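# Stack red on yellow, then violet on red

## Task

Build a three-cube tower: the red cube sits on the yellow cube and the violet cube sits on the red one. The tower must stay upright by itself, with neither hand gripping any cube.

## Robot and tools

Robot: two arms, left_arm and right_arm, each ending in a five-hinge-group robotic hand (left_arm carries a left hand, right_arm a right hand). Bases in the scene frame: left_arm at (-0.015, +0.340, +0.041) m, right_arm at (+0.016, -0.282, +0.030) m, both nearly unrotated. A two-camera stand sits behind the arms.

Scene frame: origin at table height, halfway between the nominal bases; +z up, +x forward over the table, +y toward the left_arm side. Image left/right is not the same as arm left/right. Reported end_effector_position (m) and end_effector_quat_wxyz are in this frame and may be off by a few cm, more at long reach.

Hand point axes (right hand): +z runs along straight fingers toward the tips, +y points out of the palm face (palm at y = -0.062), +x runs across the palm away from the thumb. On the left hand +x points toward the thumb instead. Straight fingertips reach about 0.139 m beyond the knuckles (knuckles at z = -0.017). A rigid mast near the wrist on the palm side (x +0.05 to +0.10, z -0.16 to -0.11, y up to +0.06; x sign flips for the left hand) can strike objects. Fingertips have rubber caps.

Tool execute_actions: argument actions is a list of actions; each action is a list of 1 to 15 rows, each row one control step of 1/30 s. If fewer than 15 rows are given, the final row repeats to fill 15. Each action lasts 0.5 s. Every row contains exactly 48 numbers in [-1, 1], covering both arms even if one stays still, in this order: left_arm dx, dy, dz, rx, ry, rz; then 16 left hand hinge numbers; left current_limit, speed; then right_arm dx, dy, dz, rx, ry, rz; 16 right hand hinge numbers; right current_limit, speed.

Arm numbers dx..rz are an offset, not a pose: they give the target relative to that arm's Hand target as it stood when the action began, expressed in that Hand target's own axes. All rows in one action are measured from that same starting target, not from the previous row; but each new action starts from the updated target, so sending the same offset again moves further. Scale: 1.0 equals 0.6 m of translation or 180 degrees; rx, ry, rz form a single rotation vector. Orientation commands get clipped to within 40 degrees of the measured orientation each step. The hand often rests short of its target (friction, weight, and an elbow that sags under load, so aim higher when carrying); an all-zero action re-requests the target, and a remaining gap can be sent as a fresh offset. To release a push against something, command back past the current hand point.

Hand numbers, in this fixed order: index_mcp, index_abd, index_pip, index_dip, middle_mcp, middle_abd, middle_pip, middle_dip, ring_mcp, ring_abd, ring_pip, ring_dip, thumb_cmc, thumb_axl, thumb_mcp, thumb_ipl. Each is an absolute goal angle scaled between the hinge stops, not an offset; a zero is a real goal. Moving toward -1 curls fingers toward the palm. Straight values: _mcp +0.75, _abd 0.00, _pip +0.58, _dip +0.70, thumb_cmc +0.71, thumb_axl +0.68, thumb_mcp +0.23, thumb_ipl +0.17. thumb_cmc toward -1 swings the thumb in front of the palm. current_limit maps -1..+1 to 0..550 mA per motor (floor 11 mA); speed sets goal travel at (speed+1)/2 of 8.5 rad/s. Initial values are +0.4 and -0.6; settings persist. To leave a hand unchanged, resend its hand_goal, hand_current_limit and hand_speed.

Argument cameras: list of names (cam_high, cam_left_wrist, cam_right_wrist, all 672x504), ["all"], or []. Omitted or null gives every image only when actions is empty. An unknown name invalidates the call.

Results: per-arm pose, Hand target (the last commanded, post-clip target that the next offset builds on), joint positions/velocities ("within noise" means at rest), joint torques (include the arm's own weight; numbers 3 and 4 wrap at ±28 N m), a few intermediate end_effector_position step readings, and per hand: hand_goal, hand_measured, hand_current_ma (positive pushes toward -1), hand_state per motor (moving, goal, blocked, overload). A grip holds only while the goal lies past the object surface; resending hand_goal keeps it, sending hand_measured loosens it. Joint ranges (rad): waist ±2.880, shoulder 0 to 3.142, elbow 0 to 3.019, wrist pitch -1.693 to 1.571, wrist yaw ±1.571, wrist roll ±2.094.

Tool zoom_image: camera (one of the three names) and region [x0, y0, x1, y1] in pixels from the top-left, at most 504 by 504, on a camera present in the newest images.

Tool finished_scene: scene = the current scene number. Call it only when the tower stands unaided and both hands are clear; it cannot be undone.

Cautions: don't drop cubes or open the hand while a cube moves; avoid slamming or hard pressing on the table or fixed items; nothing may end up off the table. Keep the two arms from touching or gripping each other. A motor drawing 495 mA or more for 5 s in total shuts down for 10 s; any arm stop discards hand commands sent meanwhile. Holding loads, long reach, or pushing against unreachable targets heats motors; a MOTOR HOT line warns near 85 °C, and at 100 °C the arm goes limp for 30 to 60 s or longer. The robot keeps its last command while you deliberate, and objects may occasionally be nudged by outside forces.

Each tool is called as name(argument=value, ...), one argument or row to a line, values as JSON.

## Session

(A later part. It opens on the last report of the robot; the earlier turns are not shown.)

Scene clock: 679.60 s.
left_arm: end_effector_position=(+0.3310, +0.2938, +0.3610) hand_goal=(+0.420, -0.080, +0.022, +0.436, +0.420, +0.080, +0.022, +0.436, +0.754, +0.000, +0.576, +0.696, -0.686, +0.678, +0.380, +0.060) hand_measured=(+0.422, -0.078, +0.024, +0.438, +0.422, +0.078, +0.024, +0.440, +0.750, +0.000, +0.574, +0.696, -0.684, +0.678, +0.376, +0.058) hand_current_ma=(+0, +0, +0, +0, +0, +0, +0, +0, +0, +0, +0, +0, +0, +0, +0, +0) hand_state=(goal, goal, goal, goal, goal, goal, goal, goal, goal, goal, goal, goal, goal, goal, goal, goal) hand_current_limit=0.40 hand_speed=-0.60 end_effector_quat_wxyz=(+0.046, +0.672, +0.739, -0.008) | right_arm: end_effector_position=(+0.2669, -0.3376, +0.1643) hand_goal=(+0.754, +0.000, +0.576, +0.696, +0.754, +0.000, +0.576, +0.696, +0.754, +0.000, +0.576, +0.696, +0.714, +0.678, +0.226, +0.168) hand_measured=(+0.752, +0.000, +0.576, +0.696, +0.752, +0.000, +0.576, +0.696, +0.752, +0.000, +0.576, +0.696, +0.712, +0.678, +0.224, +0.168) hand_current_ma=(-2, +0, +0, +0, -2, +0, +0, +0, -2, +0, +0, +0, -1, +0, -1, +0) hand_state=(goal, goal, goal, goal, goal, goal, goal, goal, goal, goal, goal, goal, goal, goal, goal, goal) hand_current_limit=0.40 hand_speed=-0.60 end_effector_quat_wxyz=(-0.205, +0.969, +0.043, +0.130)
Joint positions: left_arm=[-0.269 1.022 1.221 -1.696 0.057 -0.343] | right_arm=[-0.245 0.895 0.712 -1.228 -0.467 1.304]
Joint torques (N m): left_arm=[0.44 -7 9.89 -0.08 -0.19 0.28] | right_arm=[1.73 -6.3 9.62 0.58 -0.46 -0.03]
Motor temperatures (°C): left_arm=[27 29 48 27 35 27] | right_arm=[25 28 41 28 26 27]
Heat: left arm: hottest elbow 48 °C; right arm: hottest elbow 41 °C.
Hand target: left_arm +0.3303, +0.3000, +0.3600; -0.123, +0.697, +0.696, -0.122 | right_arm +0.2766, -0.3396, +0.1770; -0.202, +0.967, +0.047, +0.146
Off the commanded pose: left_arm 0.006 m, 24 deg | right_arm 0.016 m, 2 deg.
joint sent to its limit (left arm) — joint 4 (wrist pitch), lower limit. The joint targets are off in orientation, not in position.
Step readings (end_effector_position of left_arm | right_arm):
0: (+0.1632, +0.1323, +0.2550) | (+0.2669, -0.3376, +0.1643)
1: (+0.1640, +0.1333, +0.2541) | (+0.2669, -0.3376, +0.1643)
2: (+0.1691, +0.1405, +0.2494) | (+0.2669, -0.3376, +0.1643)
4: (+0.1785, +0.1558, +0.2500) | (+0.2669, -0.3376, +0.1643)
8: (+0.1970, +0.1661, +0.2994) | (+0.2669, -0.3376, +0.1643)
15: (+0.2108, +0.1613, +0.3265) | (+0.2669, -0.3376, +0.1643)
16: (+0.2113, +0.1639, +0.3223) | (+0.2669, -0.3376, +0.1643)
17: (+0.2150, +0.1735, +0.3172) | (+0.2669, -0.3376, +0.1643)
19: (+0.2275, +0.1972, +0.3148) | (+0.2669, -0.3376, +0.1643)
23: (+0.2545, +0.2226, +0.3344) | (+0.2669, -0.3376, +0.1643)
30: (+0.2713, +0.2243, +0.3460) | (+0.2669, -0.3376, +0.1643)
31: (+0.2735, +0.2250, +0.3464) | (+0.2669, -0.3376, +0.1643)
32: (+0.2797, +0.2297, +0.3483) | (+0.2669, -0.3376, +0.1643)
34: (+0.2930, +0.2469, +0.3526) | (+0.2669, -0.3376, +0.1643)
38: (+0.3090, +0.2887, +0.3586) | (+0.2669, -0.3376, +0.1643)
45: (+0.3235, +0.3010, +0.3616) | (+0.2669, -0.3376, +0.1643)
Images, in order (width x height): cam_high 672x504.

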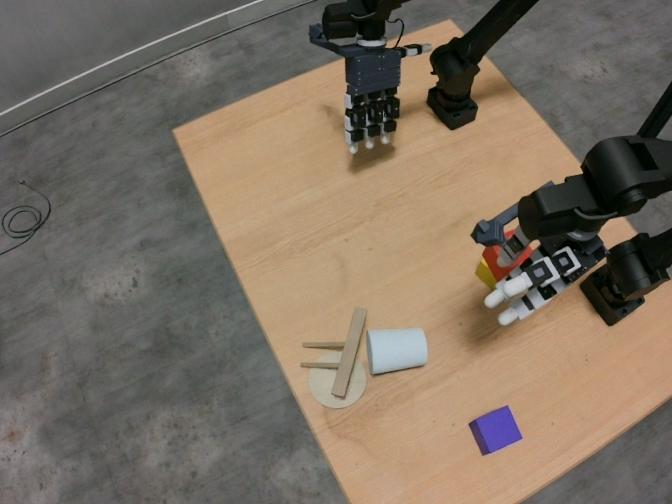

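execute_actions(
  actions=[
    [[0.1167,0.0527,-0.0015,0.0269,0.0744,0.1796,0.42,-0.08,0.022,0.435,0.42,0.08,0.022,0.435,0.754,0,0.576,0.696,-0.686,0.678,0.38,0.059,0.4,-0.6,0,0,0,0,0,0,0.754,0,0.576,0.696,0.754,0,0.576,0.696,0.754,0,0.576,0.696,0.714,0.678,0.226,0.168,0.4,-0.6]],
    [[0.1147,-0.0008,0.0923,0.1078,0.1123,0.1603,0.42,-0.08,0.022,0.435,0.42,0.08,0.022,0.435,0.754,0,0.576,0.696,-0.686,0.678,0.38,0.059,0.4,-0.6,0,0,0,0,0,0,0.754,0,0.576,0.696,0.754,0,0.576,0.696,0.754,0,0.576,0.696,0.714,0.678,0.226,0.168,0.4,-0.6]],
    [[0.0332,0.04,0.1487,0.1804,0.1237,0.0672,0.42,-0.08,0.022,0.435,0.42,0.08,0.022,0.435,0.754,0,0.576,0.696,-0.686,0.678,0.38,0.059,0.4,-0.6,0,0,0,0,0,0,0.754,0,0.576,0.696,0.754,0,0.576,0.696,0.754,0,0.576,0.696,0.714,0.678,0.226,0.168,0.4,-0.6]],
    [[0,0,0,0,0,0,0.42,-0.08,0.022,0.435,0.42,0.08,0.022,0.435,0.754,0,0.576,0.696,-0.686,0.678,0.38,0.059,0.4,-0.6,0,0,0,0,0,0,0.754,0,0.576,0.696,0.754,0,0.576,0.696,0.754,0,0.576,0.696,0.714,0.678,0.226,0.168,0.4,-0.6]],
  ],
  cameras=["cam_high","cam_left_wrist"],
)

zoom_image(
  camera="cam_high",
  region=[430, 220, 630, 470],
)

Scene clock: 695.90 s.
left_arm: end_effector_position=(+0.3873, +0.4864, +0.2189) hand_goal=(+0.420, -0.080, +0.022, +0.436, +0.420, +0.080, +0.022, +0.436, +0.754, +0.000, +0.576, +0.696, -0.686, +0.678, +0.380, +0.060) hand_measured=(+0.414, -0.080, +0.024, +0.438, +0.414, +0.078, +0.024, +0.438, +0.746, -0.002, +0.574, +0.696, -0.686, +0.678, +0.376, +0.058) hand_current_ma=(-1, +0, +0, +0, -1, +0, +0, +0, -1, +0, +0, +0, +0, +0, +0, +0) hand_state=(goal, goal, goal, goal, goal, goal, goal, goal, goal, goal, goal, goal, goal, goal, goal, goal) hand_current_limit=0.40 hand_speed=-0.60 end_effector_quat_wxyz=(-0.634, +0.772, -0.025, +0.015) | right_arm: end_effector_position=(+0.2669, -0.3376, +0.1643) hand_goal=(+0.754, +0.000, +0.576, +0.696, +0.754, +0.000, +0.576, +0.696, +0.754, +0.000, +0.576, +0.696, +0.714, +0.678, +0.226, +0.168) hand_measured=(+0.752, +0.000, +0.576, +0.696, +0.752, +0.000, +0.576, +0.696, +0.752, +0.000, +0.576, +0.696, +0.712, +0.678, +0.224, +0.168) hand_current_ma=(-2, +0, +0, +0, -2, +0, +0, +0, -2, +0, +0, +0, -1, +0, -1, +0) hand_state=(goal, goal, goal, goal, goal, goal, goal, goal, goal, goal, goal, goal, goal, goal, goal, goal) hand_current_limit=0.40 hand_speed=-0.60 end_effector_quat_wxyz=(-0.205, +0.969, +0.043, +0.130)
Joint positions: left_arm=[-0.037 1.349 0.954 -0.973 -1.371 1.788] | right_arm=[-0.245 0.895 0.712 -1.228 -0.467 1.304]
Joint torques (N m): left_arm=[0.26 -12.92 9.01 0.51 -1.21 0.26] | right_arm=[1.85 -6.83 9.54 0.55 -0.42 0.01]
Heat: left arm: hottest elbow 48 °C; right arm: hottest elbow 41 °C.
Hand target: left_arm +0.3835, +0.4903, +0.2202; -0.629, +0.776, -0.035, +0.028 | right_arm +0.2766, -0.3396, +0.1770; -0.202, +0.967, +0.047, +0.146
Off the commanded pose: left_arm 0.006 m, 2 deg | right_arm 0.016 m, 2 deg.
Step readings (end_effector_position of left_arm | right_arm):
0: (+0.3310, +0.2937, +0.3610) | (+0.2669, -0.3376, +0.1643)
1: (+0.3314, +0.2945, +0.3611) | (+0.2669, -0.3376, +0.1643)
2: (+0.3337, +0.2991, +0.3615) | (+0.2669, -0.3376, +0.1643)
4: (+0.3389, +0.3218, +0.3608) | (+0.2669, -0.3376, +0.1643)
8: (+0.3428, +0.3745, +0.3570) | (+0.2669, -0.3376, +0.1643)
15: (+0.3475, +0.3777, +0.3418) | (+0.2669, -0.3376, +0.1643)
16: (+0.3479, +0.3775, +0.3390) | (+0.2669, -0.3376, +0.1643)
17: (+0.3483, +0.3833, +0.3356) | (+0.2669, -0.3376, +0.1643)
19: (+0.3505, +0.4062, +0.3276) | (+0.2669, -0.3376, +0.1643)
23: (+0.3595, +0.4486, +0.3009) | (+0.2669, -0.3376, +0.1643)
30: (+0.3663, +0.4513, +0.2776) | (+0.2669, -0.3376, +0.1643)
31: (+0.3659, +0.4519, +0.2789) | (+0.2669, -0.3376, +0.1643)
32: (+0.3675, +0.4629, +0.2844) | (+0.2669, -0.3376, +0.1643)
34: (+0.3743, +0.4855, +0.2942) | (+0.2669, -0.3376, +0.1643)
38: (+0.3811, +0.4921, +0.2703) | (+0.2669, -0.3376, +0.1643)
45: (+0.3786, +0.4901, +0.2201) | (+0.2669, -0.3376, +0.1643)
46: (+0.3807, +0.4904, +0.2197) | (+0.2669, -0.3376, +0.1643)
47: (+0.3836, +0.4904, +0.2195) | (+0.2669, -0.3376, +0.1643)
49: (+0.3878, +0.4902, +0.2189) | (+0.2669, -0.3376, +0.1643)
53: (+0.3899, +0.4895, +0.2178) | (+0.2669, -0.3376, +0.1643)
60: (+0.3900, +0.4874, +0.2190) | (+0.2669, -0.3376, +0.1643)
Images, in order (width x height): cam_high 672x504, cam_left_wrist 672x504.

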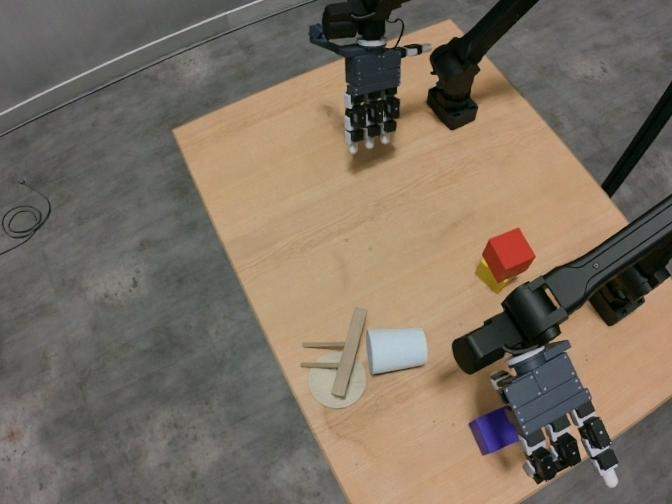

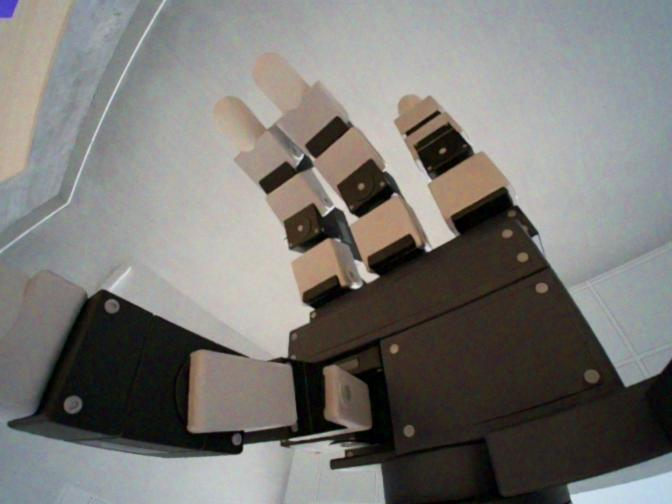

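Scaled by 2.016 from the camera's 672x504 image, which has a finer 960x720 frame.

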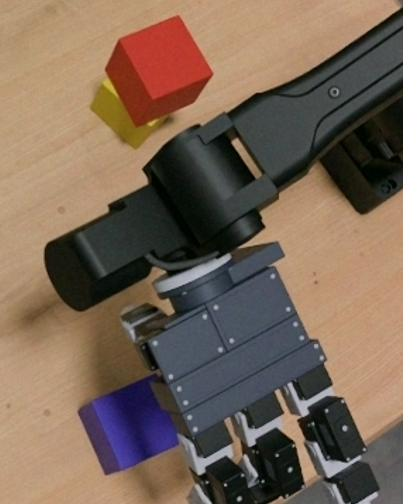

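execute_actions(
  actions=[
    [[0,0.160,0.048,0,0,0,0.42,-0.08,0.022,0.435,0.42,0.08,0.022,0.435,0.754,0,0.576,0.696,-0.686,0.678,0.38,0.059,0.4,-0.6,0,0,0,0,0,0,0.754,0,0.576,0.696,0.754,0,0.576,0.696,0.754,0,0.576,0.696,0.714,0.678,0.226,0.168,0.4,-0.6]],
  ],
  cameras=["cam_high","cam_left_wrist"],
)

zoom_image(
  camera="cam_high",
  region=[430, 320, 580, 500],
)

Scene clock: 719.10 s.
left_arm: end_effector_position=(+0.3876, +0.4932, +0.1239) hand_goal=(+0.420, -0.080, +0.022, +0.436, +0.420, +0.080, +0.022, +0.436, +0.754, +0.000, +0.576, +0.696, -0.686, +0.678, +0.380, +0.060) hand_measured=(+0.414, -0.080, +0.024, +0.438, +0.414, +0.078, +0.024, +0.438, +0.746, -0.002, +0.574, +0.696, -0.686, +0.678, +0.376, +0.058) hand_current_ma=(-1, +0, +0, +0, -1, +0, +0, +0, -1, +0, +0, +0, +0, +0, +0, +0) hand_state=(goal, goal, goal, goal, goal, goal, goal, goal, goal, goal, goal, goal, goal, goal, goal, goal) hand_current_limit=0.40 hand_speed=-0.60 end_effector_quat_wxyz=(-0.631, +0.775, -0.026, +0.023) | right_arm: end_effector_position=(+0.2669, -0.3376, +0.1643) hand_goal=(+0.754, +0.000, +0.576, +0.696, +0.754, +0.000, +0.576, +0.696, +0.754, +0.000, +0.576, +0.696, +0.714, +0.678, +0.226, +0.168) hand_measured=(+0.752, +0.000, +0.576, +0.696, +0.752, +0.000, +0.576, +0.696, +0.752, +0.000, +0.576, +0.696, +0.712, +0.678, +0.224, +0.168) hand_current_ma=(-2, +0, +0, +0, -2, +0, +0, +0, -2, +0, +0, +0, -1, +0, -1, +0) hand_state=(goal, goal, goal, goal, goal, goal, goal, goal, goal, goal, goal, goal, goal, goal, goal, goal) hand_current_limit=0.40 hand_speed=-0.60 end_effector_quat_wxyz=(-0.205, +0.969, +0.043, +0.130)
Joint positions: left_arm=[-0.016 1.463 0.771 -0.516 -1.353 1.939] | right_arm=[-0.245 0.895 0.712 -1.228 -0.467 1.304]
Joint torques (N m): left_arm=[0.5 -12.16 7.69 0.81 -1.16 0.25] | right_arm=[1.85 -6.59 9.58 0.54 -0.43 0.01]
Heat: left arm: hottest elbow 47 °C; right arm: hottest elbow 41 °C.
Hand target: left_arm +0.3842, +0.4985, +0.1204; -0.629, +0.776, -0.035, +0.028 | right_arm +0.2766, -0.3396, +0.1770; -0.202, +0.967, +0.047, +0.146
Off the commanded pose: left_arm 0.007 m, 1 deg | right_arm 0.016 m, 2 deg.
Step readings (end_effector_position of left_arm | right_arm):
0: (+0.3872, +0.4864, +0.2189) | (+0.2669, -0.3376, +0.1643)
1: (+0.3872, +0.4864, +0.2183) | (+0.2669, -0.3376, +0.1643)
2: (+0.3879, +0.4864, +0.2158) | (+0.2669, -0.3376, +0.1643)
4: (+0.3868, +0.4874, +0.2022) | (+0.2669, -0.3376, +0.1643)
8: (+0.3755, +0.4884, +0.1543) | (+0.2669, -0.3376, +0.1643)
15: (+0.3816, +0.4924, +0.1235) | (+0.2669, -0.3376, +0.1643)
Images, in order (width x height): cam_high 672x504, cam_left_wrist 672x504.

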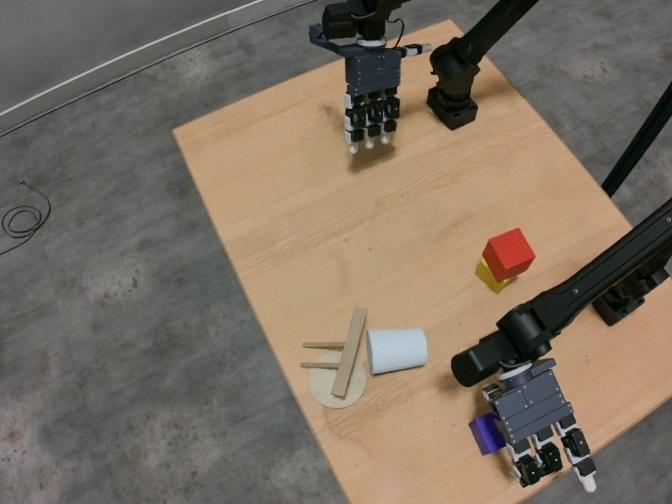

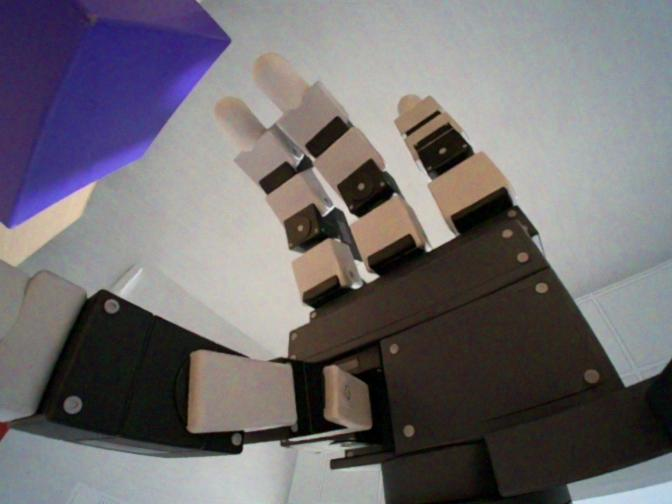

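Scaled by 2.800 from the camera's 672x504 image, which has a finer 960x720 frame.

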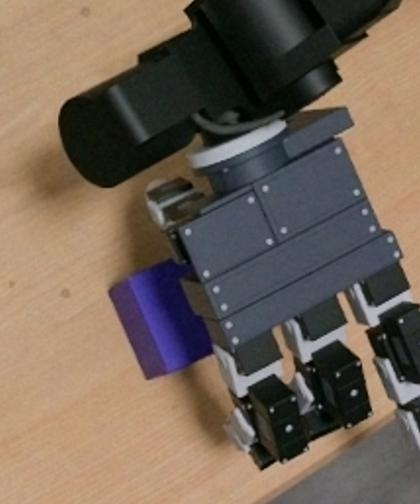

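zoom_image(
  camera="cam_left_wrist",
  region=[0, 0, 300, 300],
)

Scaled by 1.680 from the camera's 672x504 image, which has a finer 960x720 frame.

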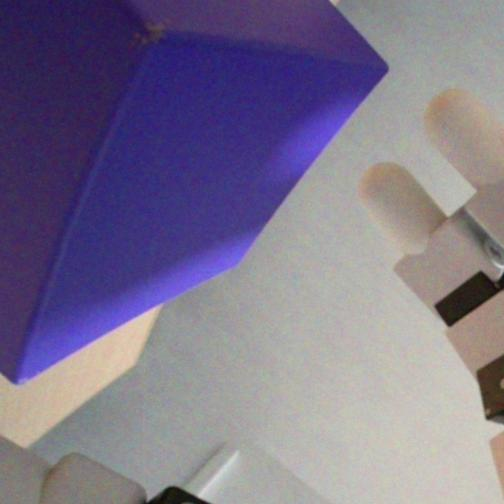

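execute_actions(
  actions=[
    [[0.0077,0.0065,-0.0304,0,0,0,0.42,-0.08,0.022,0.435,0.42,0.08,0.022,0.435,0.754,0,0.576,0.696,-0.686,0.678,0.38,0.059,0.4,-0.6,0,0,0,0,0,0,0.754,0,0.576,0.696,0.754,0,0.576,0.696,0.754,0,0.576,0.696,0.714,0.678,0.226,0.168,0.4,-0.6]],
    [[0,0.057,0.0121,0,0,0,0.42,-0.08,0.022,0.435,0.42,0.08,0.022,0.435,0.754,0,0.576,0.696,-0.686,0.678,0.38,0.059,0.4,-0.6,0,0,0,0,0,0,0.754,0,0.576,0.696,0.754,0,0.576,0.696,0.754,0,0.576,0.696,0.714,0.678,0.226,0.168,0.4,-0.6]],
  ],
  cameras=["cam_high","cam_left_wrist"],
)

zoom_image(
  camera="cam_high",
  region=[430, 320, 580, 500],
)

Scene clock: 797.00 s.
left_arm: end_effector_position=(+0.3850, +0.4848, +0.0930) hand_goal=(+0.420, -0.080, +0.022, +0.436, +0.420, +0.080, +0.022, +0.436, +0.754, +0.000, +0.576, +0.696, -0.686, +0.678, +0.380, +0.060) hand_measured=(+0.414, -0.080, +0.024, +0.438, +0.414, +0.078, +0.024, +0.438, +0.746, -0.002, +0.574, +0.696, -0.686, +0.678, +0.376, +0.058) hand_current_ma=(-1, +0, +0, +0, -1, +0, +0, +0, -1, +0, +0, +0, +0, +0, +0, +0) hand_state=(goal, goal, goal, goal, goal, goal, goal, goal, goal, goal, goal, goal, goal, goal, goal, goal) hand_current_limit=0.40 hand_speed=-0.60 end_effector_quat_wxyz=(-0.630, +0.776, -0.029, +0.026) | right_arm: end_effector_position=(+0.2669, -0.3376, +0.1643) hand_goal=(+0.754, +0.000, +0.576, +0.696, +0.754, +0.000, +0.576, +0.696, +0.754, +0.000, +0.576, +0.696, +0.714, +0.678, +0.226, +0.168) hand_measured=(+0.752, +0.000, +0.576, +0.696, +0.752, +0.000, +0.576, +0.696, +0.752, +0.000, +0.576, +0.696, +0.712, +0.678, +0.224, +0.168) hand_current_ma=(-2, +0, +0, +0, -2, +0, +0, +0, -2, +0, +0, +0, -1, +0, -1, +0) hand_state=(goal, goal, goal, goal, goal, goal, goal, goal, goal, goal, goal, goal, goal, goal, goal, goal) hand_current_limit=0.40 hand_speed=-0.60 end_effector_quat_wxyz=(-0.205, +0.969, +0.043, +0.130)
Joint positions: left_arm=[-0.036 1.528 0.744 -0.491 -1.354 1.87] | right_arm=[-0.245 0.895 0.712 -1.228 -0.467 1.304]
Joint torques (N m): left_arm=[-1.38 -10.64 7.28 0.61 -1.37 0.04] | right_arm=[1.61 -6.89 9.62 0.57 -0.41 0]
Motor temperatures (°C): left_arm=[27 30 41 27 35 27] | right_arm=[25 28 41 28 26 27]
Heat: left arm: hottest elbow 41 °C; right arm: hottest elbow 41 °C.
Hand target: left_arm +0.3871, +0.4797, +0.0854; -0.629, +0.776, -0.035, +0.028 | right_arm +0.2766, -0.3396, +0.1770; -0.202, +0.967, +0.047, +0.146
Off the commanded pose: left_arm 0.009 m, 1 deg | right_arm 0.016 m, 2 deg.
Step readings (end_effector_position of left_arm | right_arm):
0: (+0.3875, +0.4932, +0.1239) | (+0.2669, -0.3376, +0.1643)
1: (+0.3875, +0.4932, +0.1239) | (+0.2669, -0.3376, +0.1643)
2: (+0.3875, +0.4932, +0.1239) | (+0.2669, -0.3376, +0.1643)
4: (+0.3867, +0.4924, +0.1235) | (+0.2669, -0.3376, +0.1643)
8: (+0.3853, +0.4887, +0.1226) | (+0.2669, -0.3376, +0.1643)
15: (+0.3848, +0.4850, +0.1220) | (+0.2669, -0.3376, +0.1643)
16: (+0.3848, +0.4850, +0.1219) | (+0.2669, -0.3376, +0.1643)
17: (+0.3849, +0.4850, +0.1215) | (+0.2669, -0.3376, +0.1643)
19: (+0.3868, +0.4850, +0.1190) | (+0.2669, -0.3376, +0.1643)
23: (+0.3858, +0.4848, +0.1043) | (+0.2669, -0.3376, +0.1643)
30: (+0.3835, +0.4849, +0.0926) | (+0.2669, -0.3376, +0.1643)
Images, in order (width x height): cam_high 672x504, cam_left_wrist 672x504.

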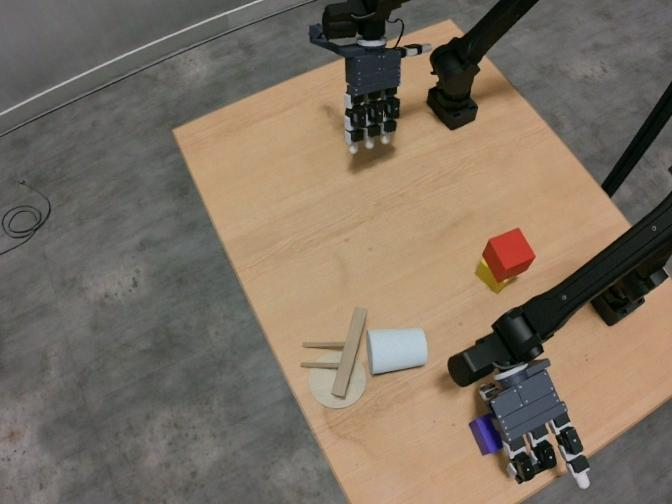

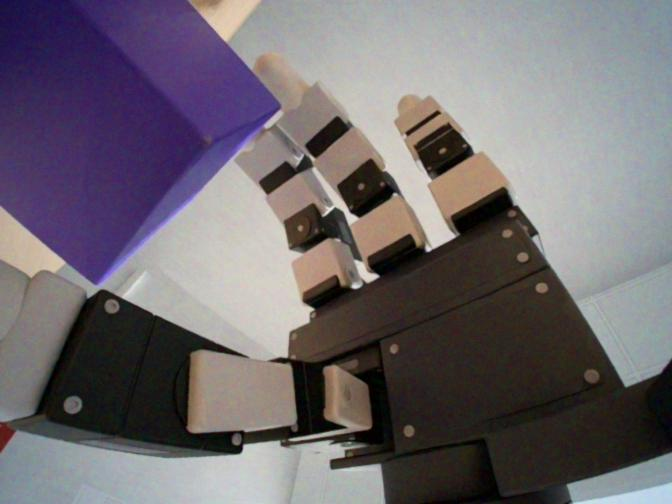

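Scaled by 2.800 from the camera's 672x504 image, which has a finer 960x720 frame.

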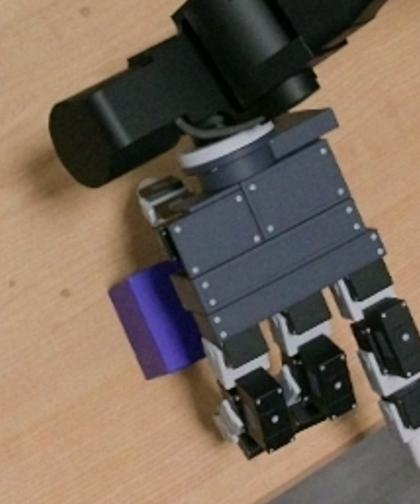

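execute_actions(
  actions=[
    [[0.0158,0.0065,-0.0235,0,0,0,0.42,-0.08,0.022,0.435,0.42,0.08,0.022,0.435,0.754,0,0.576,0.696,-0.686,0.678,0.38,0.059,0.4,-0.6,0,0,0,0,0,0,0.754,0,0.576,0.696,0.754,0,0.576,0.696,0.754,0,0.576,0.696,0.714,0.678,0.226,0.168,0.4,-0.6]],
    [[0,0.0115,0.0024,0,0,0,0.42,-0.08,0.022,0.435,0.42,0.08,0.022,0.435,0.754,0,0.576,0.696,-0.686,0.678,0.38,0.059,0.4,-0.6,0,0,0,0,0,0,0.754,0,0.576,0.696,0.754,0,0.576,0.696,0.754,0,0.576,0.696,0.714,0.678,0.226,0.168,0.4,-0.6]],
  ],
  cameras=["cam_high","cam_left_wrist"],
)

Scene clock: 814.93 s.
left_arm: end_effector_position=(+0.3781, +0.4690, +0.0749) hand_goal=(+0.420, -0.080, +0.022, +0.436, +0.420, +0.080, +0.022, +0.436, +0.754, +0.000, +0.576, +0.696, -0.686, +0.678, +0.380, +0.060) hand_measured=(+0.414, -0.080, +0.024, +0.438, +0.414, +0.078, +0.024, +0.438, +0.746, -0.002, +0.574, +0.696, -0.686, +0.678, +0.376, +0.058) hand_current_ma=(-1, +0, +0, +0, -1, +0, +0, +0, -1, +0, +0, +0, +0, +0, +0, +0) hand_state=(goal, goal, goal, goal, goal, goal, goal, goal, goal, goal, goal, goal, goal, goal, goal, goal) hand_current_limit=0.40 hand_speed=-0.60 end_effector_quat_wxyz=(-0.628, +0.777, -0.038, +0.019) | right_arm: end_effector_position=(+0.2669, -0.3376, +0.1643) hand_goal=(+0.754, +0.000, +0.576, +0.696, +0.754, +0.000, +0.576, +0.696, +0.754, +0.000, +0.576, +0.696, +0.714, +0.678, +0.226, +0.168) hand_measured=(+0.752, +0.000, +0.576, +0.696, +0.752, +0.000, +0.576, +0.696, +0.752, +0.000, +0.576, +0.696, +0.712, +0.678, +0.224, +0.168) hand_current_ma=(-2, +0, +0, +0, -2, +0, +0, +0, -2, +0, +0, +0, -1, +0, -1, +0) hand_state=(goal, goal, goal, goal, goal, goal, goal, goal, goal, goal, goal, goal, goal, goal, goal, goal) hand_current_limit=0.40 hand_speed=-0.60 end_effector_quat_wxyz=(-0.205, +0.969, +0.043, +0.130)
Joint positions: left_arm=[-0.079 1.581 0.756 -0.636 -1.358 1.7] | right_arm=[-0.245 0.895 0.712 -1.228 -0.467 1.304]
Joint torques (N m): left_arm=[-1.2 -10.46 10.18 -0.35 -1.5 0.03] | right_arm=[1.61 -6.53 9.7 0.58 -0.45 -0.02]
Heat: left arm: hottest elbow 41 °C; right arm: hottest elbow 42 °C.
Hand target: left_arm +0.3952, +0.4642, +0.0773; -0.629, +0.776, -0.035, +0.028 | right_arm +0.2766, -0.3396, +0.1770; -0.202, +0.967, +0.047, +0.146
Off the commanded pose: left_arm 0.018 m, 1 deg | right_arm 0.016 m, 2 deg.
Step readings (end_effector_position of left_arm | right_arm):
0: (+0.3850, +0.4848, +0.0930) | (+0.2669, -0.3376, +0.1643)
1: (+0.3852, +0.4847, +0.0930) | (+0.2669, -0.3376, +0.1643)
2: (+0.3852, +0.4842, +0.0928) | (+0.2669, -0.3376, +0.1643)
4: (+0.3835, +0.4811, +0.0916) | (+0.2669, -0.3376, +0.1643)
8: (+0.3800, +0.4719, +0.0854) | (+0.2669, -0.3376, +0.1643)
15: (+0.3746, +0.4690, +0.0795) | (+0.2669, -0.3376, +0.1643)
16: (+0.3748, +0.4690, +0.0796) | (+0.2669, -0.3376, +0.1643)
17: (+0.3754, +0.4691, +0.0799) | (+0.2669, -0.3376, +0.1643)
19: (+0.3771, +0.4690, +0.0796) | (+0.2669, -0.3376, +0.1643)
23: (+0.3785, +0.4690, +0.0769) | (+0.2669, -0.3376, +0.1643)
30: (+0.3780, +0.4690, +0.0749) | (+0.2669, -0.3376, +0.1643)
Images, in order (width x height): cam_high 672x504, cam_left_wrist 672x504.

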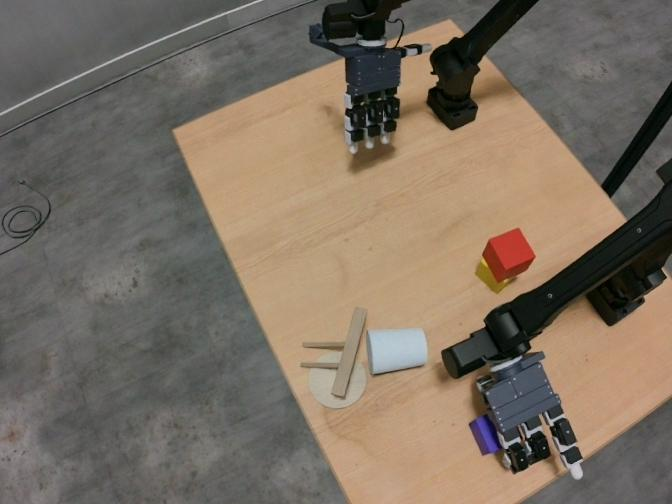

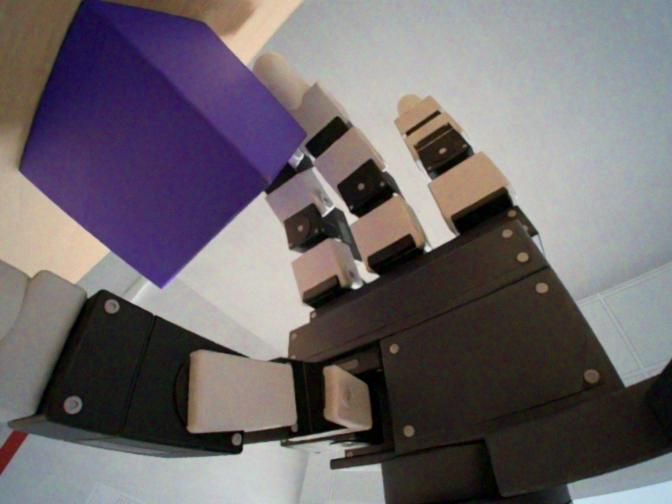

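execute_actions(
  actions=[
    [[0.01,0,0,0,0,0,0.42,-0.08,0.022,0.435,0.42,0.08,0.022,0.435,0.754,0,0.576,0.696,-0.686,0.678,0.38,0.059,0.4,-0.6,0,0,0,0,0,0,0.754,0,0.576,0.696,0.754,0,0.576,0.696,0.754,0,0.576,0.696,0.714,0.678,0.226,0.168,0.4,-0.6]],
  ],
  cameras=["cam_high","cam_left_wrist"],
)

zoom_image(
  camera="cam_high",
  region=[430, 320, 580, 500],
)

Scene clock: 822.83 s.
left_arm: end_effector_position=(+0.3847, +0.4687, +0.0759) hand_goal=(+0.420, -0.080, +0.022, +0.436, +0.420, +0.080, +0.022, +0.436, +0.754, +0.000, +0.576, +0.696, -0.686, +0.678, +0.380, +0.060) hand_measured=(+0.414, -0.080, +0.024, +0.438, +0.414, +0.078, +0.024, +0.438, +0.746, -0.002, +0.574, +0.696, -0.686, +0.678, +0.376, +0.058) hand_current_ma=(-1, +0, +0, +0, -1, +0, +0, +0, -1, +0, +0, +0, +0, +0, +0, +0) hand_state=(goal, goal, goal, goal, goal, goal, goal, goal, goal, goal, goal, goal, goal, goal, goal, goal) hand_current_limit=0.40 hand_speed=-0.60 end_effector_quat_wxyz=(-0.628, +0.777, -0.037, +0.020) | right_arm: end_effector_position=(+0.2669, -0.3376, +0.1643) hand_goal=(+0.754, +0.000, +0.576, +0.696, +0.754, +0.000, +0.576, +0.696, +0.754, +0.000, +0.576, +0.696, +0.714, +0.678, +0.226, +0.168) hand_measured=(+0.752, +0.000, +0.576, +0.696, +0.752, +0.000, +0.576, +0.696, +0.752, +0.000, +0.576, +0.696, +0.712, +0.678, +0.224, +0.168) hand_current_ma=(-2, +0, +0, +0, -2, +0, +0, +0, -2, +0, +0, +0, -1, +0, -1, +0) hand_state=(goal, goal, goal, goal, goal, goal, goal, goal, goal, goal, goal, goal, goal, goal, goal, goal) hand_current_limit=0.40 hand_speed=-0.60 end_effector_quat_wxyz=(-0.205, +0.969, +0.043, +0.130)
Joint positions: left_arm=[-0.079 1.593 0.774 -0.641 -1.359 1.699] | right_arm=[-0.245 0.895 0.712 -1.228 -0.467 1.304]
Joint torques (N m): left_arm=[-1.26 -10.87 10.15 -0.31 -1.5 0.01] | right_arm=[1.55 -6.3 9.57 0.53 -0.45 0.01]
Heat: left arm: hottest elbow 42 °C; right arm: hottest elbow 42 °C.
Hand target: left_arm +0.4012, +0.4637, +0.0774; -0.629, +0.776, -0.035, +0.028 | right_arm +0.2766, -0.3396, +0.1770; -0.202, +0.967, +0.047, +0.146
Off the commanded pose: left_arm 0.017 m, 1 deg | right_arm 0.016 m, 2 deg.
Step readings (end_effector_position of left_arm | right_arm):
0: (+0.3782, +0.4690, +0.0750) | (+0.2669, -0.3376, +0.1643)
1: (+0.3782, +0.4690, +0.0750) | (+0.2669, -0.3376, +0.1643)
2: (+0.3784, +0.4690, +0.0750) | (+0.2669, -0.3376, +0.1643)
4: (+0.3796, +0.4690, +0.0752) | (+0.2669, -0.3376, +0.1643)
8: (+0.3838, +0.4687, +0.0758) | (+0.2669, -0.3376, +0.1643)
15: (+0.3849, +0.4687, +0.0762) | (+0.2669, -0.3376, +0.1643)
Images, in order (width x height): cam_high 672x504, cam_left_wrist 672x504.

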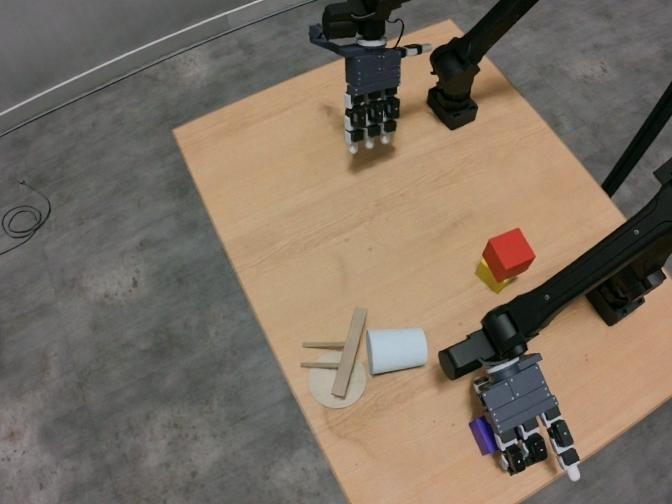

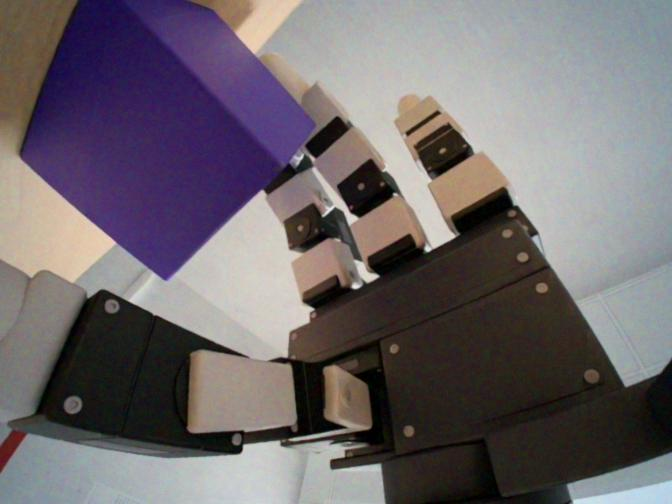

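Scaled by 2.800 from the camera's 672x504 image, which has a finer 960x720 frame.

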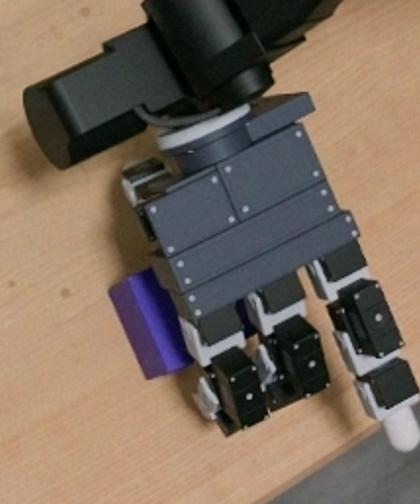

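execute_actions(
  actions=[
    [[0.015,0,0,0,0,0,0.42,-0.08,0.022,0.435,0.42,0.08,0.022,0.435,0.754,0,0.576,0.696,-0.686,0.678,0.38,0.059,0.4,-0.6,0,0,0,0,0,0,0.754,0,0.576,0.696,0.754,0,0.576,0.696,0.754,0,0.576,0.696,0.714,0.678,0.226,0.168,0.4,-0.6]],
    [[0,0,0,0,0,0,0.20,-0.08,0.022,0.435,0.20,0.08,0.022,0.435,0.754,0,0.576,0.696,-0.686,0.678,0.20,0.02,0.0,-0.8,0,0,0,0,0,0,0.754,0,0.576,0.696,0.754,0,0.576,0.696,0.754,0,0.576,0.696,0.714,0.678,0.226,0.168,0.4,-0.6]],
    [[0,0,0,0,0,0,0.05,-0.08,0.022,0.435,0.05,0.08,0.022,0.435,0.754,0,0.576,0.696,-0.686,0.678,0.0,0.0,0.0,-0.8,0,0,0,0,0,0,0.754,0,0.576,0.696,0.754,0,0.576,0.696,0.754,0,0.576,0.696,0.714,0.678,0.226,0.168,0.4,-0.6]],
  ],
  cameras=["cam_high","cam_left_wrist"],
)

Scene clock: 840.53 s.
left_arm: end_effector_position=(+0.3940, +0.4690, +0.0777) hand_goal=(+0.050, -0.080, +0.022, +0.436, +0.050, +0.080, +0.022, +0.436, +0.754, +0.000, +0.576, +0.696, -0.686, +0.678, +0.000, +0.000) hand_measured=(+0.130, -0.078, +0.044, +0.444, +0.130, +0.078, +0.044, +0.446, +0.746, -0.002, +0.574, +0.696, -0.686, +0.678, +0.164, +0.026) hand_current_ma=(+108, +0, +8, +1, +107, +0, +8, +1, -1, +0, +0, +0, +0, +0, +275, +19) hand_state=(blocked, goal, blocked, goal, blocked, goal, blocked, goal, goal, goal, goal, goal, goal, goal, blocked, blocked) hand_current_limit=0.00 hand_speed=-0.80 end_effector_quat_wxyz=(-0.631, +0.775, -0.036, +0.020) | right_arm: end_effector_position=(+0.2669, -0.3376, +0.1643) hand_goal=(+0.754, +0.000, +0.576, +0.696, +0.754, +0.000, +0.576, +0.696, +0.754, +0.000, +0.576, +0.696, +0.714, +0.678, +0.226, +0.168) hand_measured=(+0.752, +0.000, +0.576, +0.696, +0.752, +0.000, +0.576, +0.696, +0.752, +0.000, +0.576, +0.696, +0.712, +0.678, +0.224, +0.168) hand_current_ma=(-2, +0, +0, +0, -2, +0, +0, +0, -2, +0, +0, +0, -1, +0, -1, +0) hand_state=(goal, goal, goal, goal, goal, goal, goal, goal, goal, goal, goal, goal, goal, goal, goal, goal) hand_current_limit=0.40 hand_speed=-0.60 end_effector_quat_wxyz=(-0.205, +0.969, +0.043, +0.130)
Joint positions: left_arm=[-0.079 1.612 0.802 -0.654 -1.365 1.694] | right_arm=[-0.245 0.895 0.712 -1.228 -0.467 1.304]
Joint torques (N m): left_arm=[-1.26 -11.05 10.13 -0.32 -1.2 -0.01] | right_arm=[1.61 -6.53 9.52 0.53 -0.42 -0.03]
Heat: left arm: hottest elbow 44 °C; right arm: hottest elbow 42 °C.
Hand target: left_arm +0.4100, +0.4629, +0.0774; -0.629, +0.776, -0.035, +0.028 | right_arm +0.2766, -0.3396, +0.1770; -0.202, +0.967, +0.047, +0.146
Off the commanded pose: left_arm 0.017 m, 1 deg | right_arm 0.016 m, 2 deg.
Step readings (end_effector_position of left_arm | right_arm):
0: (+0.3847, +0.4687, +0.0759) | (+0.2669, -0.3376, +0.1643)
1: (+0.3847, +0.4687, +0.0759) | (+0.2669, -0.3376, +0.1643)
2: (+0.3850, +0.4687, +0.0759) | (+0.2669, -0.3376, +0.1643)
4: (+0.3868, +0.4686, +0.0758) | (+0.2669, -0.3376, +0.1643)
8: (+0.3924, +0.4683, +0.0760) | (+0.2669, -0.3376, +0.1643)
15: (+0.3938, +0.4682, +0.0765) | (+0.2669, -0.3376, +0.1643)
16: (+0.3938, +0.4682, +0.0765) | (+0.2669, -0.3376, +0.1643)
17: (+0.3937, +0.4683, +0.0764) | (+0.2669, -0.3376, +0.1643)
19: (+0.3936, +0.4683, +0.0764) | (+0.2669, -0.3376, +0.1643)
23: (+0.3934, +0.4687, +0.0767) | (+0.2669, -0.3376, +0.1643)
30: (+0.3934, +0.4687, +0.0767) | (+0.2669, -0.3376, +0.1643)
31: (+0.3934, +0.4687, +0.0767) | (+0.2669, -0.3376, +0.1643)
32: (+0.3935, +0.4688, +0.0768) | (+0.2669, -0.3376, +0.1643)
34: (+0.3935, +0.4688, +0.0769) | (+0.2669, -0.3376, +0.1643)
38: (+0.3941, +0.4690, +0.0777) | (+0.2669, -0.3376, +0.1643)
45: (+0.3940, +0.4690, +0.0778) | (+0.2669, -0.3376, +0.1643)
Images, in order (width x height): cam_high 672x504, cam_left_wrist 672x504.

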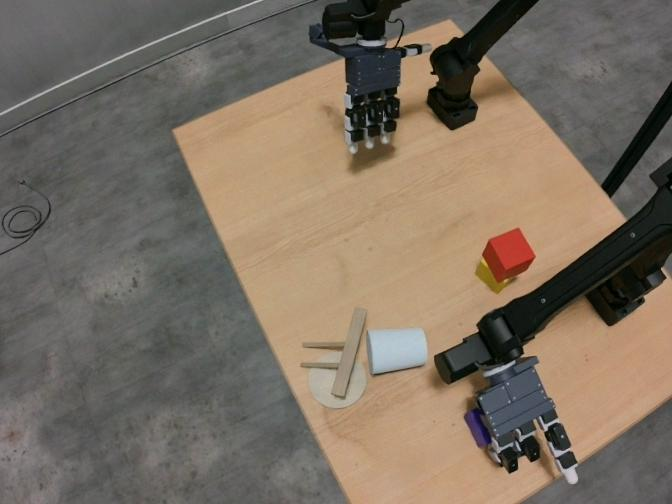

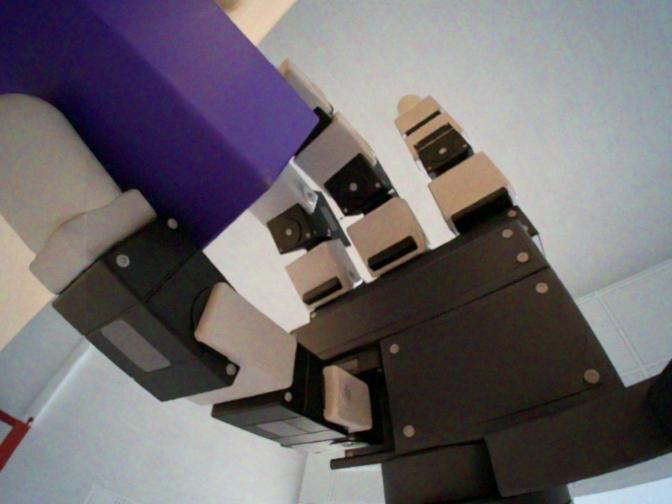

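execute_actions(
  actions=[
    [[0,0,0,0,0,0,0.13,-0.08,0.04,0.44,0.13,0.08,0.04,0.44,0.754,0,0.576,0.696,-0.686,0.678,0.15,0.03,0.0,-0.8,0,0,0,0,0,0,0.754,0,0.576,0.696,0.754,0,0.576,0.696,0.754,0,0.576,0.696,0.714,0.678,0.226,0.168,0.4,-0.6]],
    [[0,0,0,0,0,0,0.26,-0.08,0.022,0.435,0.26,0.08,0.022,0.435,0.754,0,0.576,0.696,-0.686,0.678,0.27,0.05,0.0,-0.7,0,0,0,0,0,0,0.754,0,0.576,0.696,0.754,0,0.576,0.696,0.754,0,0.576,0.696,0.714,0.678,0.226,0.168,0.4,-0.6]],
    [[0.02,0,0,0,0,0,0.26,-0.08,0.022,0.435,0.26,0.08,0.022,0.435,0.754,0,0.576,0.696,-0.686,0.678,0.27,0.05,0.0,-0.8,0,0,0,0,0,0,0.754,0,0.576,0.696,0.754,0,0.576,0.696,0.754,0,0.576,0.696,0.714,0.678,0.226,0.168,0.4,-0.6]],
    [[0,0,0,0,0,0,0.05,-0.08,0.022,0.435,0.05,0.08,0.022,0.435,0.754,0,0.576,0.696,-0.686,0.678,0.0,0.0,0.0,-0.8,0,0,0,0,0,0,0.754,0,0.576,0.696,0.754,0,0.576,0.696,0.754,0,0.576,0.696,0.714,0.678,0.226,0.168,0.4,-0.6]],
  ],
  cameras=["cam_high","cam_left_wrist"],
)

Scene clock: 855.73 s.
left_arm: end_effector_position=(+0.4059, +0.4682, +0.0782) hand_goal=(+0.050, -0.080, +0.022, +0.436, +0.050, +0.080, +0.022, +0.436, +0.754, +0.000, +0.576, +0.696, -0.686, +0.678, +0.000, +0.000) hand_measured=(+0.124, -0.078, +0.042, +0.444, +0.124, +0.076, +0.042, +0.444, +0.746, -0.002, +0.574, +0.696, -0.686, +0.678, +0.174, +0.026) hand_current_ma=(+89, +0, +6, +1, +90, +0, +6, +1, -1, +0, +0, +0, +0, +0, +275, +19) hand_state=(blocked, goal, blocked, goal, blocked, goal, blocked, goal, goal, goal, goal, goal, goal, goal, blocked, blocked) hand_current_limit=0.00 hand_speed=-0.80 end_effector_quat_wxyz=(-0.631, +0.775, -0.036, +0.020) | right_arm: end_effector_position=(+0.2669, -0.3376, +0.1643) hand_goal=(+0.754, +0.000, +0.576, +0.696, +0.754, +0.000, +0.576, +0.696, +0.754, +0.000, +0.576, +0.696, +0.714, +0.678, +0.226, +0.168) hand_measured=(+0.752, +0.000, +0.576, +0.696, +0.752, +0.000, +0.576, +0.696, +0.752, +0.000, +0.576, +0.696, +0.712, +0.678, +0.224, +0.168) hand_current_ma=(-2, +0, +0, +0, -2, +0, +0, +0, -2, +0, +0, +0, -1, +0, -1, +0) hand_state=(goal, goal, goal, goal, goal, goal, goal, goal, goal, goal, goal, goal, goal, goal, goal, goal) hand_current_limit=0.40 hand_speed=-0.60 end_effector_quat_wxyz=(-0.205, +0.969, +0.043, +0.130)
Joint positions: left_arm=[-0.079 1.637 0.837 -0.666 -1.366 1.692] | right_arm=[-0.245 0.895 0.712 -1.228 -0.467 1.304]
Joint torques (N m): left_arm=[-1.32 -11.46 10.25 -0.35 -1.19 0.01] | right_arm=[1.49 -6.65 9.68 0.53 -0.42 0]
Heat: left arm: hottest elbow 45 °C; right arm: hottest elbow 42 °C.
Hand target: left_arm +0.4221, +0.4618, +0.0774; -0.629, +0.776, -0.035, +0.028 | right_arm +0.2766, -0.3396, +0.1770; -0.202, +0.967, +0.047, +0.146
Off the commanded pose: left_arm 0.017 m, 1 deg | right_arm 0.016 m, 2 deg.
Step readings (end_effector_position of left_arm | right_arm):
0: (+0.3940, +0.4690, +0.0777) | (+0.2669, -0.3376, +0.1643)
1: (+0.3940, +0.4690, +0.0777) | (+0.2669, -0.3376, +0.1643)
2: (+0.3940, +0.4690, +0.0778) | (+0.2669, -0.3376, +0.1643)
4: (+0.3940, +0.4690, +0.0778) | (+0.2669, -0.3376, +0.1643)
8: (+0.3941, +0.4690, +0.0778) | (+0.2669, -0.3376, +0.1643)
15: (+0.3941, +0.4690, +0.0778) | (+0.2669, -0.3376, +0.1643)
16: (+0.3941, +0.4690, +0.0778) | (+0.2669, -0.3376, +0.1643)
17: (+0.3940, +0.4690, +0.0776) | (+0.2669, -0.3376, +0.1643)
19: (+0.3940, +0.4690, +0.0774) | (+0.2669, -0.3376, +0.1643)
23: (+0.3940, +0.4690, +0.0774) | (+0.2669, -0.3376, +0.1643)
30: (+0.3940, +0.4690, +0.0774) | (+0.2669, -0.3376, +0.1643)
31: (+0.3941, +0.4689, +0.0774) | (+0.2669, -0.3376, +0.1643)
32: (+0.3945, +0.4689, +0.0774) | (+0.2669, -0.3376, +0.1643)
34: (+0.3967, +0.4686, +0.0772) | (+0.2669, -0.3376, +0.1643)
38: (+0.4039, +0.4682, +0.0773) | (+0.2669, -0.3376, +0.1643)
45: (+0.4058, +0.4681, +0.0778) | (+0.2669, -0.3376, +0.1643)
46: (+0.4057, +0.4681, +0.0778) | (+0.2669, -0.3376, +0.1643)
47: (+0.4056, +0.4681, +0.0776) | (+0.2669, -0.3376, +0.1643)
49: (+0.4055, +0.4682, +0.0776) | (+0.2669, -0.3376, +0.1643)
53: (+0.4055, +0.4682, +0.0776) | (+0.2669, -0.3376, +0.1643)
60: (+0.4059, +0.4682, +0.0782) | (+0.2669, -0.3376, +0.1643)
Images, in order (width x height): cam_high 672x504, cam_left_wrist 672x504.

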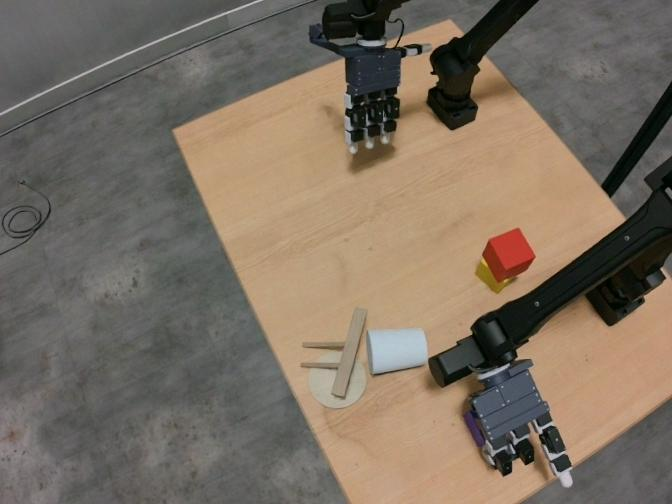

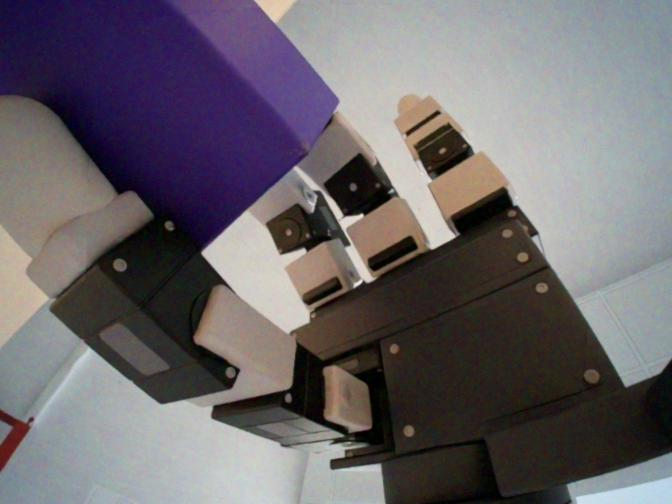

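execute_actions(
  actions=[
    [[0,-0.1,-0.0213,0,0,0,0.05,-0.08,0.022,0.435,0.05,0.08,0.022,0.435,0.754,0,0.576,0.696,-0.686,0.678,0.0,0.0,0.0,-0.8,0,0,0,0,0,0,0.754,0,0.576,0.696,0.754,0,0.576,0.696,0.754,0,0.576,0.696,0.714,0.678,0.226,0.168,0.4,-0.6]],
    [[0,-0.2586,-0.055,0,0,0,0.05,-0.08,0.022,0.435,0.05,0.08,0.022,0.435,0.754,0,0.576,0.696,-0.686,0.678,0.0,0.0,0.0,-0.8,0,0,0,0,0,0,0.754,0,0.576,0.696,0.754,0,0.576,0.696,0.754,0,0.576,0.696,0.714,0.678,0.226,0.168,0.4,-0.6]],
  ],
  cameras=["cam_high","cam_left_wrist"],
)

zoom_image(
  camera="cam_high",
  region=[470, 220, 550, 310],
)

Scene clock: 876.67 s.
left_arm: end_effector_position=(+0.4072, +0.4670, +0.2808) hand_goal=(+0.050, -0.080, +0.022, +0.436, +0.050, +0.080, +0.022, +0.436, +0.754, +0.000, +0.576, +0.696, -0.686, +0.678, +0.000, +0.000) hand_measured=(+0.124, -0.074, +0.050, +0.450, +0.122, +0.076, +0.052, +0.452, +0.744, -0.002, +0.574, +0.696, -0.684, +0.678, +0.166, +0.028) hand_current_ma=(+89, +0, +13, +3, +86, +0, +13, +4, -1, +0, +0, +0, +0, +0, +275, +20) hand_state=(blocked, goal, blocked, goal, blocked, goal, blocked, goal, goal, goal, goal, goal, goal, goal, blocked, blocked) hand_current_limit=0.00 hand_speed=-0.80 end_effector_quat_wxyz=(-0.629, +0.775, -0.053, +0.017) | right_arm: end_effector_position=(+0.2669, -0.3376, +0.1643) hand_goal=(+0.754, +0.000, +0.576, +0.696, +0.754, +0.000, +0.576, +0.696, +0.754, +0.000, +0.576, +0.696, +0.714, +0.678, +0.226, +0.168) hand_measured=(+0.752, +0.000, +0.576, +0.696, +0.752, +0.000, +0.576, +0.696, +0.752, +0.000, +0.576, +0.696, +0.712, +0.678, +0.224, +0.168) hand_current_ma=(-2, +0, +0, +0, -2, +0, +0, +0, -2, +0, +0, +0, -1, +0, -1, +0) hand_state=(goal, goal, goal, goal, goal, goal, goal, goal, goal, goal, goal, goal, goal, goal, goal, goal) hand_current_limit=0.40 hand_speed=-0.60 end_effector_quat_wxyz=(-0.205, +0.969, +0.043, +0.130)
Joint positions: left_arm=[-0.079 1.344 1.129 -1.173 -1.358 1.797] | right_arm=[-0.245 0.895 0.712 -1.228 -0.467 1.304]
Joint torques (N m): left_arm=[-1.26 -11.52 14.26 -0.23 -1.45 -0.01] | right_arm=[1.44 -6.53 9.61 0.57 -0.43 -0.03]
Heat: left arm: hottest elbow 44 °C; right arm: hottest elbow 42 °C.
Hand target: left_arm +0.4222, +0.4614, +0.2973; -0.629, +0.776, -0.035, +0.028 | right_arm +0.2766, -0.3396, +0.1770; -0.202, +0.967, +0.047, +0.146
Off the commanded pose: left_arm 0.023 m, 2 deg | right_arm 0.016 m, 2 deg.
Step readings (end_effector_position of left_arm | right_arm):
0: (+0.4059, +0.4682, +0.0782) | (+0.2669, -0.3376, +0.1643)
1: (+0.4058, +0.4682, +0.0782) | (+0.2669, -0.3376, +0.1643)
2: (+0.4053, +0.4682, +0.0788) | (+0.2669, -0.3376, +0.1643)
4: (+0.4024, +0.4677, +0.0811) | (+0.2669, -0.3376, +0.1643)
8: (+0.3972, +0.4677, +0.0985) | (+0.2669, -0.3376, +0.1643)
15: (+0.4038, +0.4674, +0.1209) | (+0.2669, -0.3376, +0.1643)
16: (+0.4037, +0.4674, +0.1216) | (+0.2669, -0.3376, +0.1643)
17: (+0.4018, +0.4673, +0.1247) | (+0.2669, -0.3376, +0.1643)
19: (+0.3968, +0.4674, +0.1406) | (+0.2669, -0.3376, +0.1643)
23: (+0.3999, +0.4672, +0.2141) | (+0.2669, -0.3376, +0.1643)
30: (+0.4123, +0.4672, +0.2992) | (+0.2669, -0.3376, +0.1643)
Images, in order (width x height): cam_high 672x504, cam_left_wrist 672x504.

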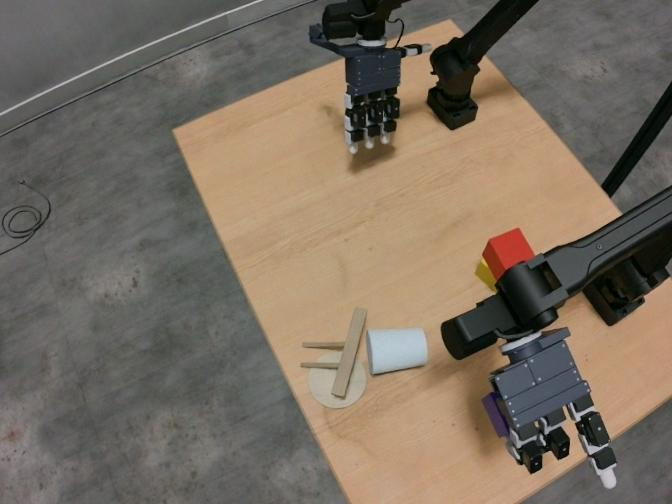

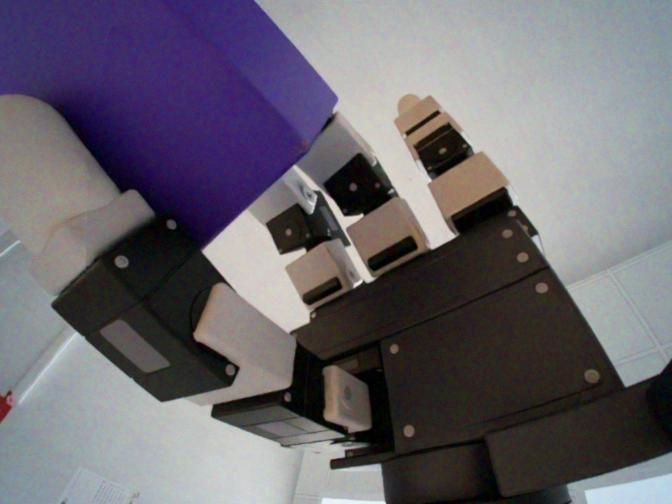

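Scaled by 5.600 from the camera's 672x504 image, which has a finer 960x720 frame.

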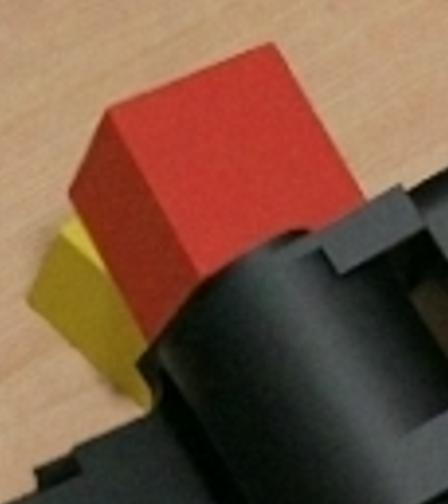

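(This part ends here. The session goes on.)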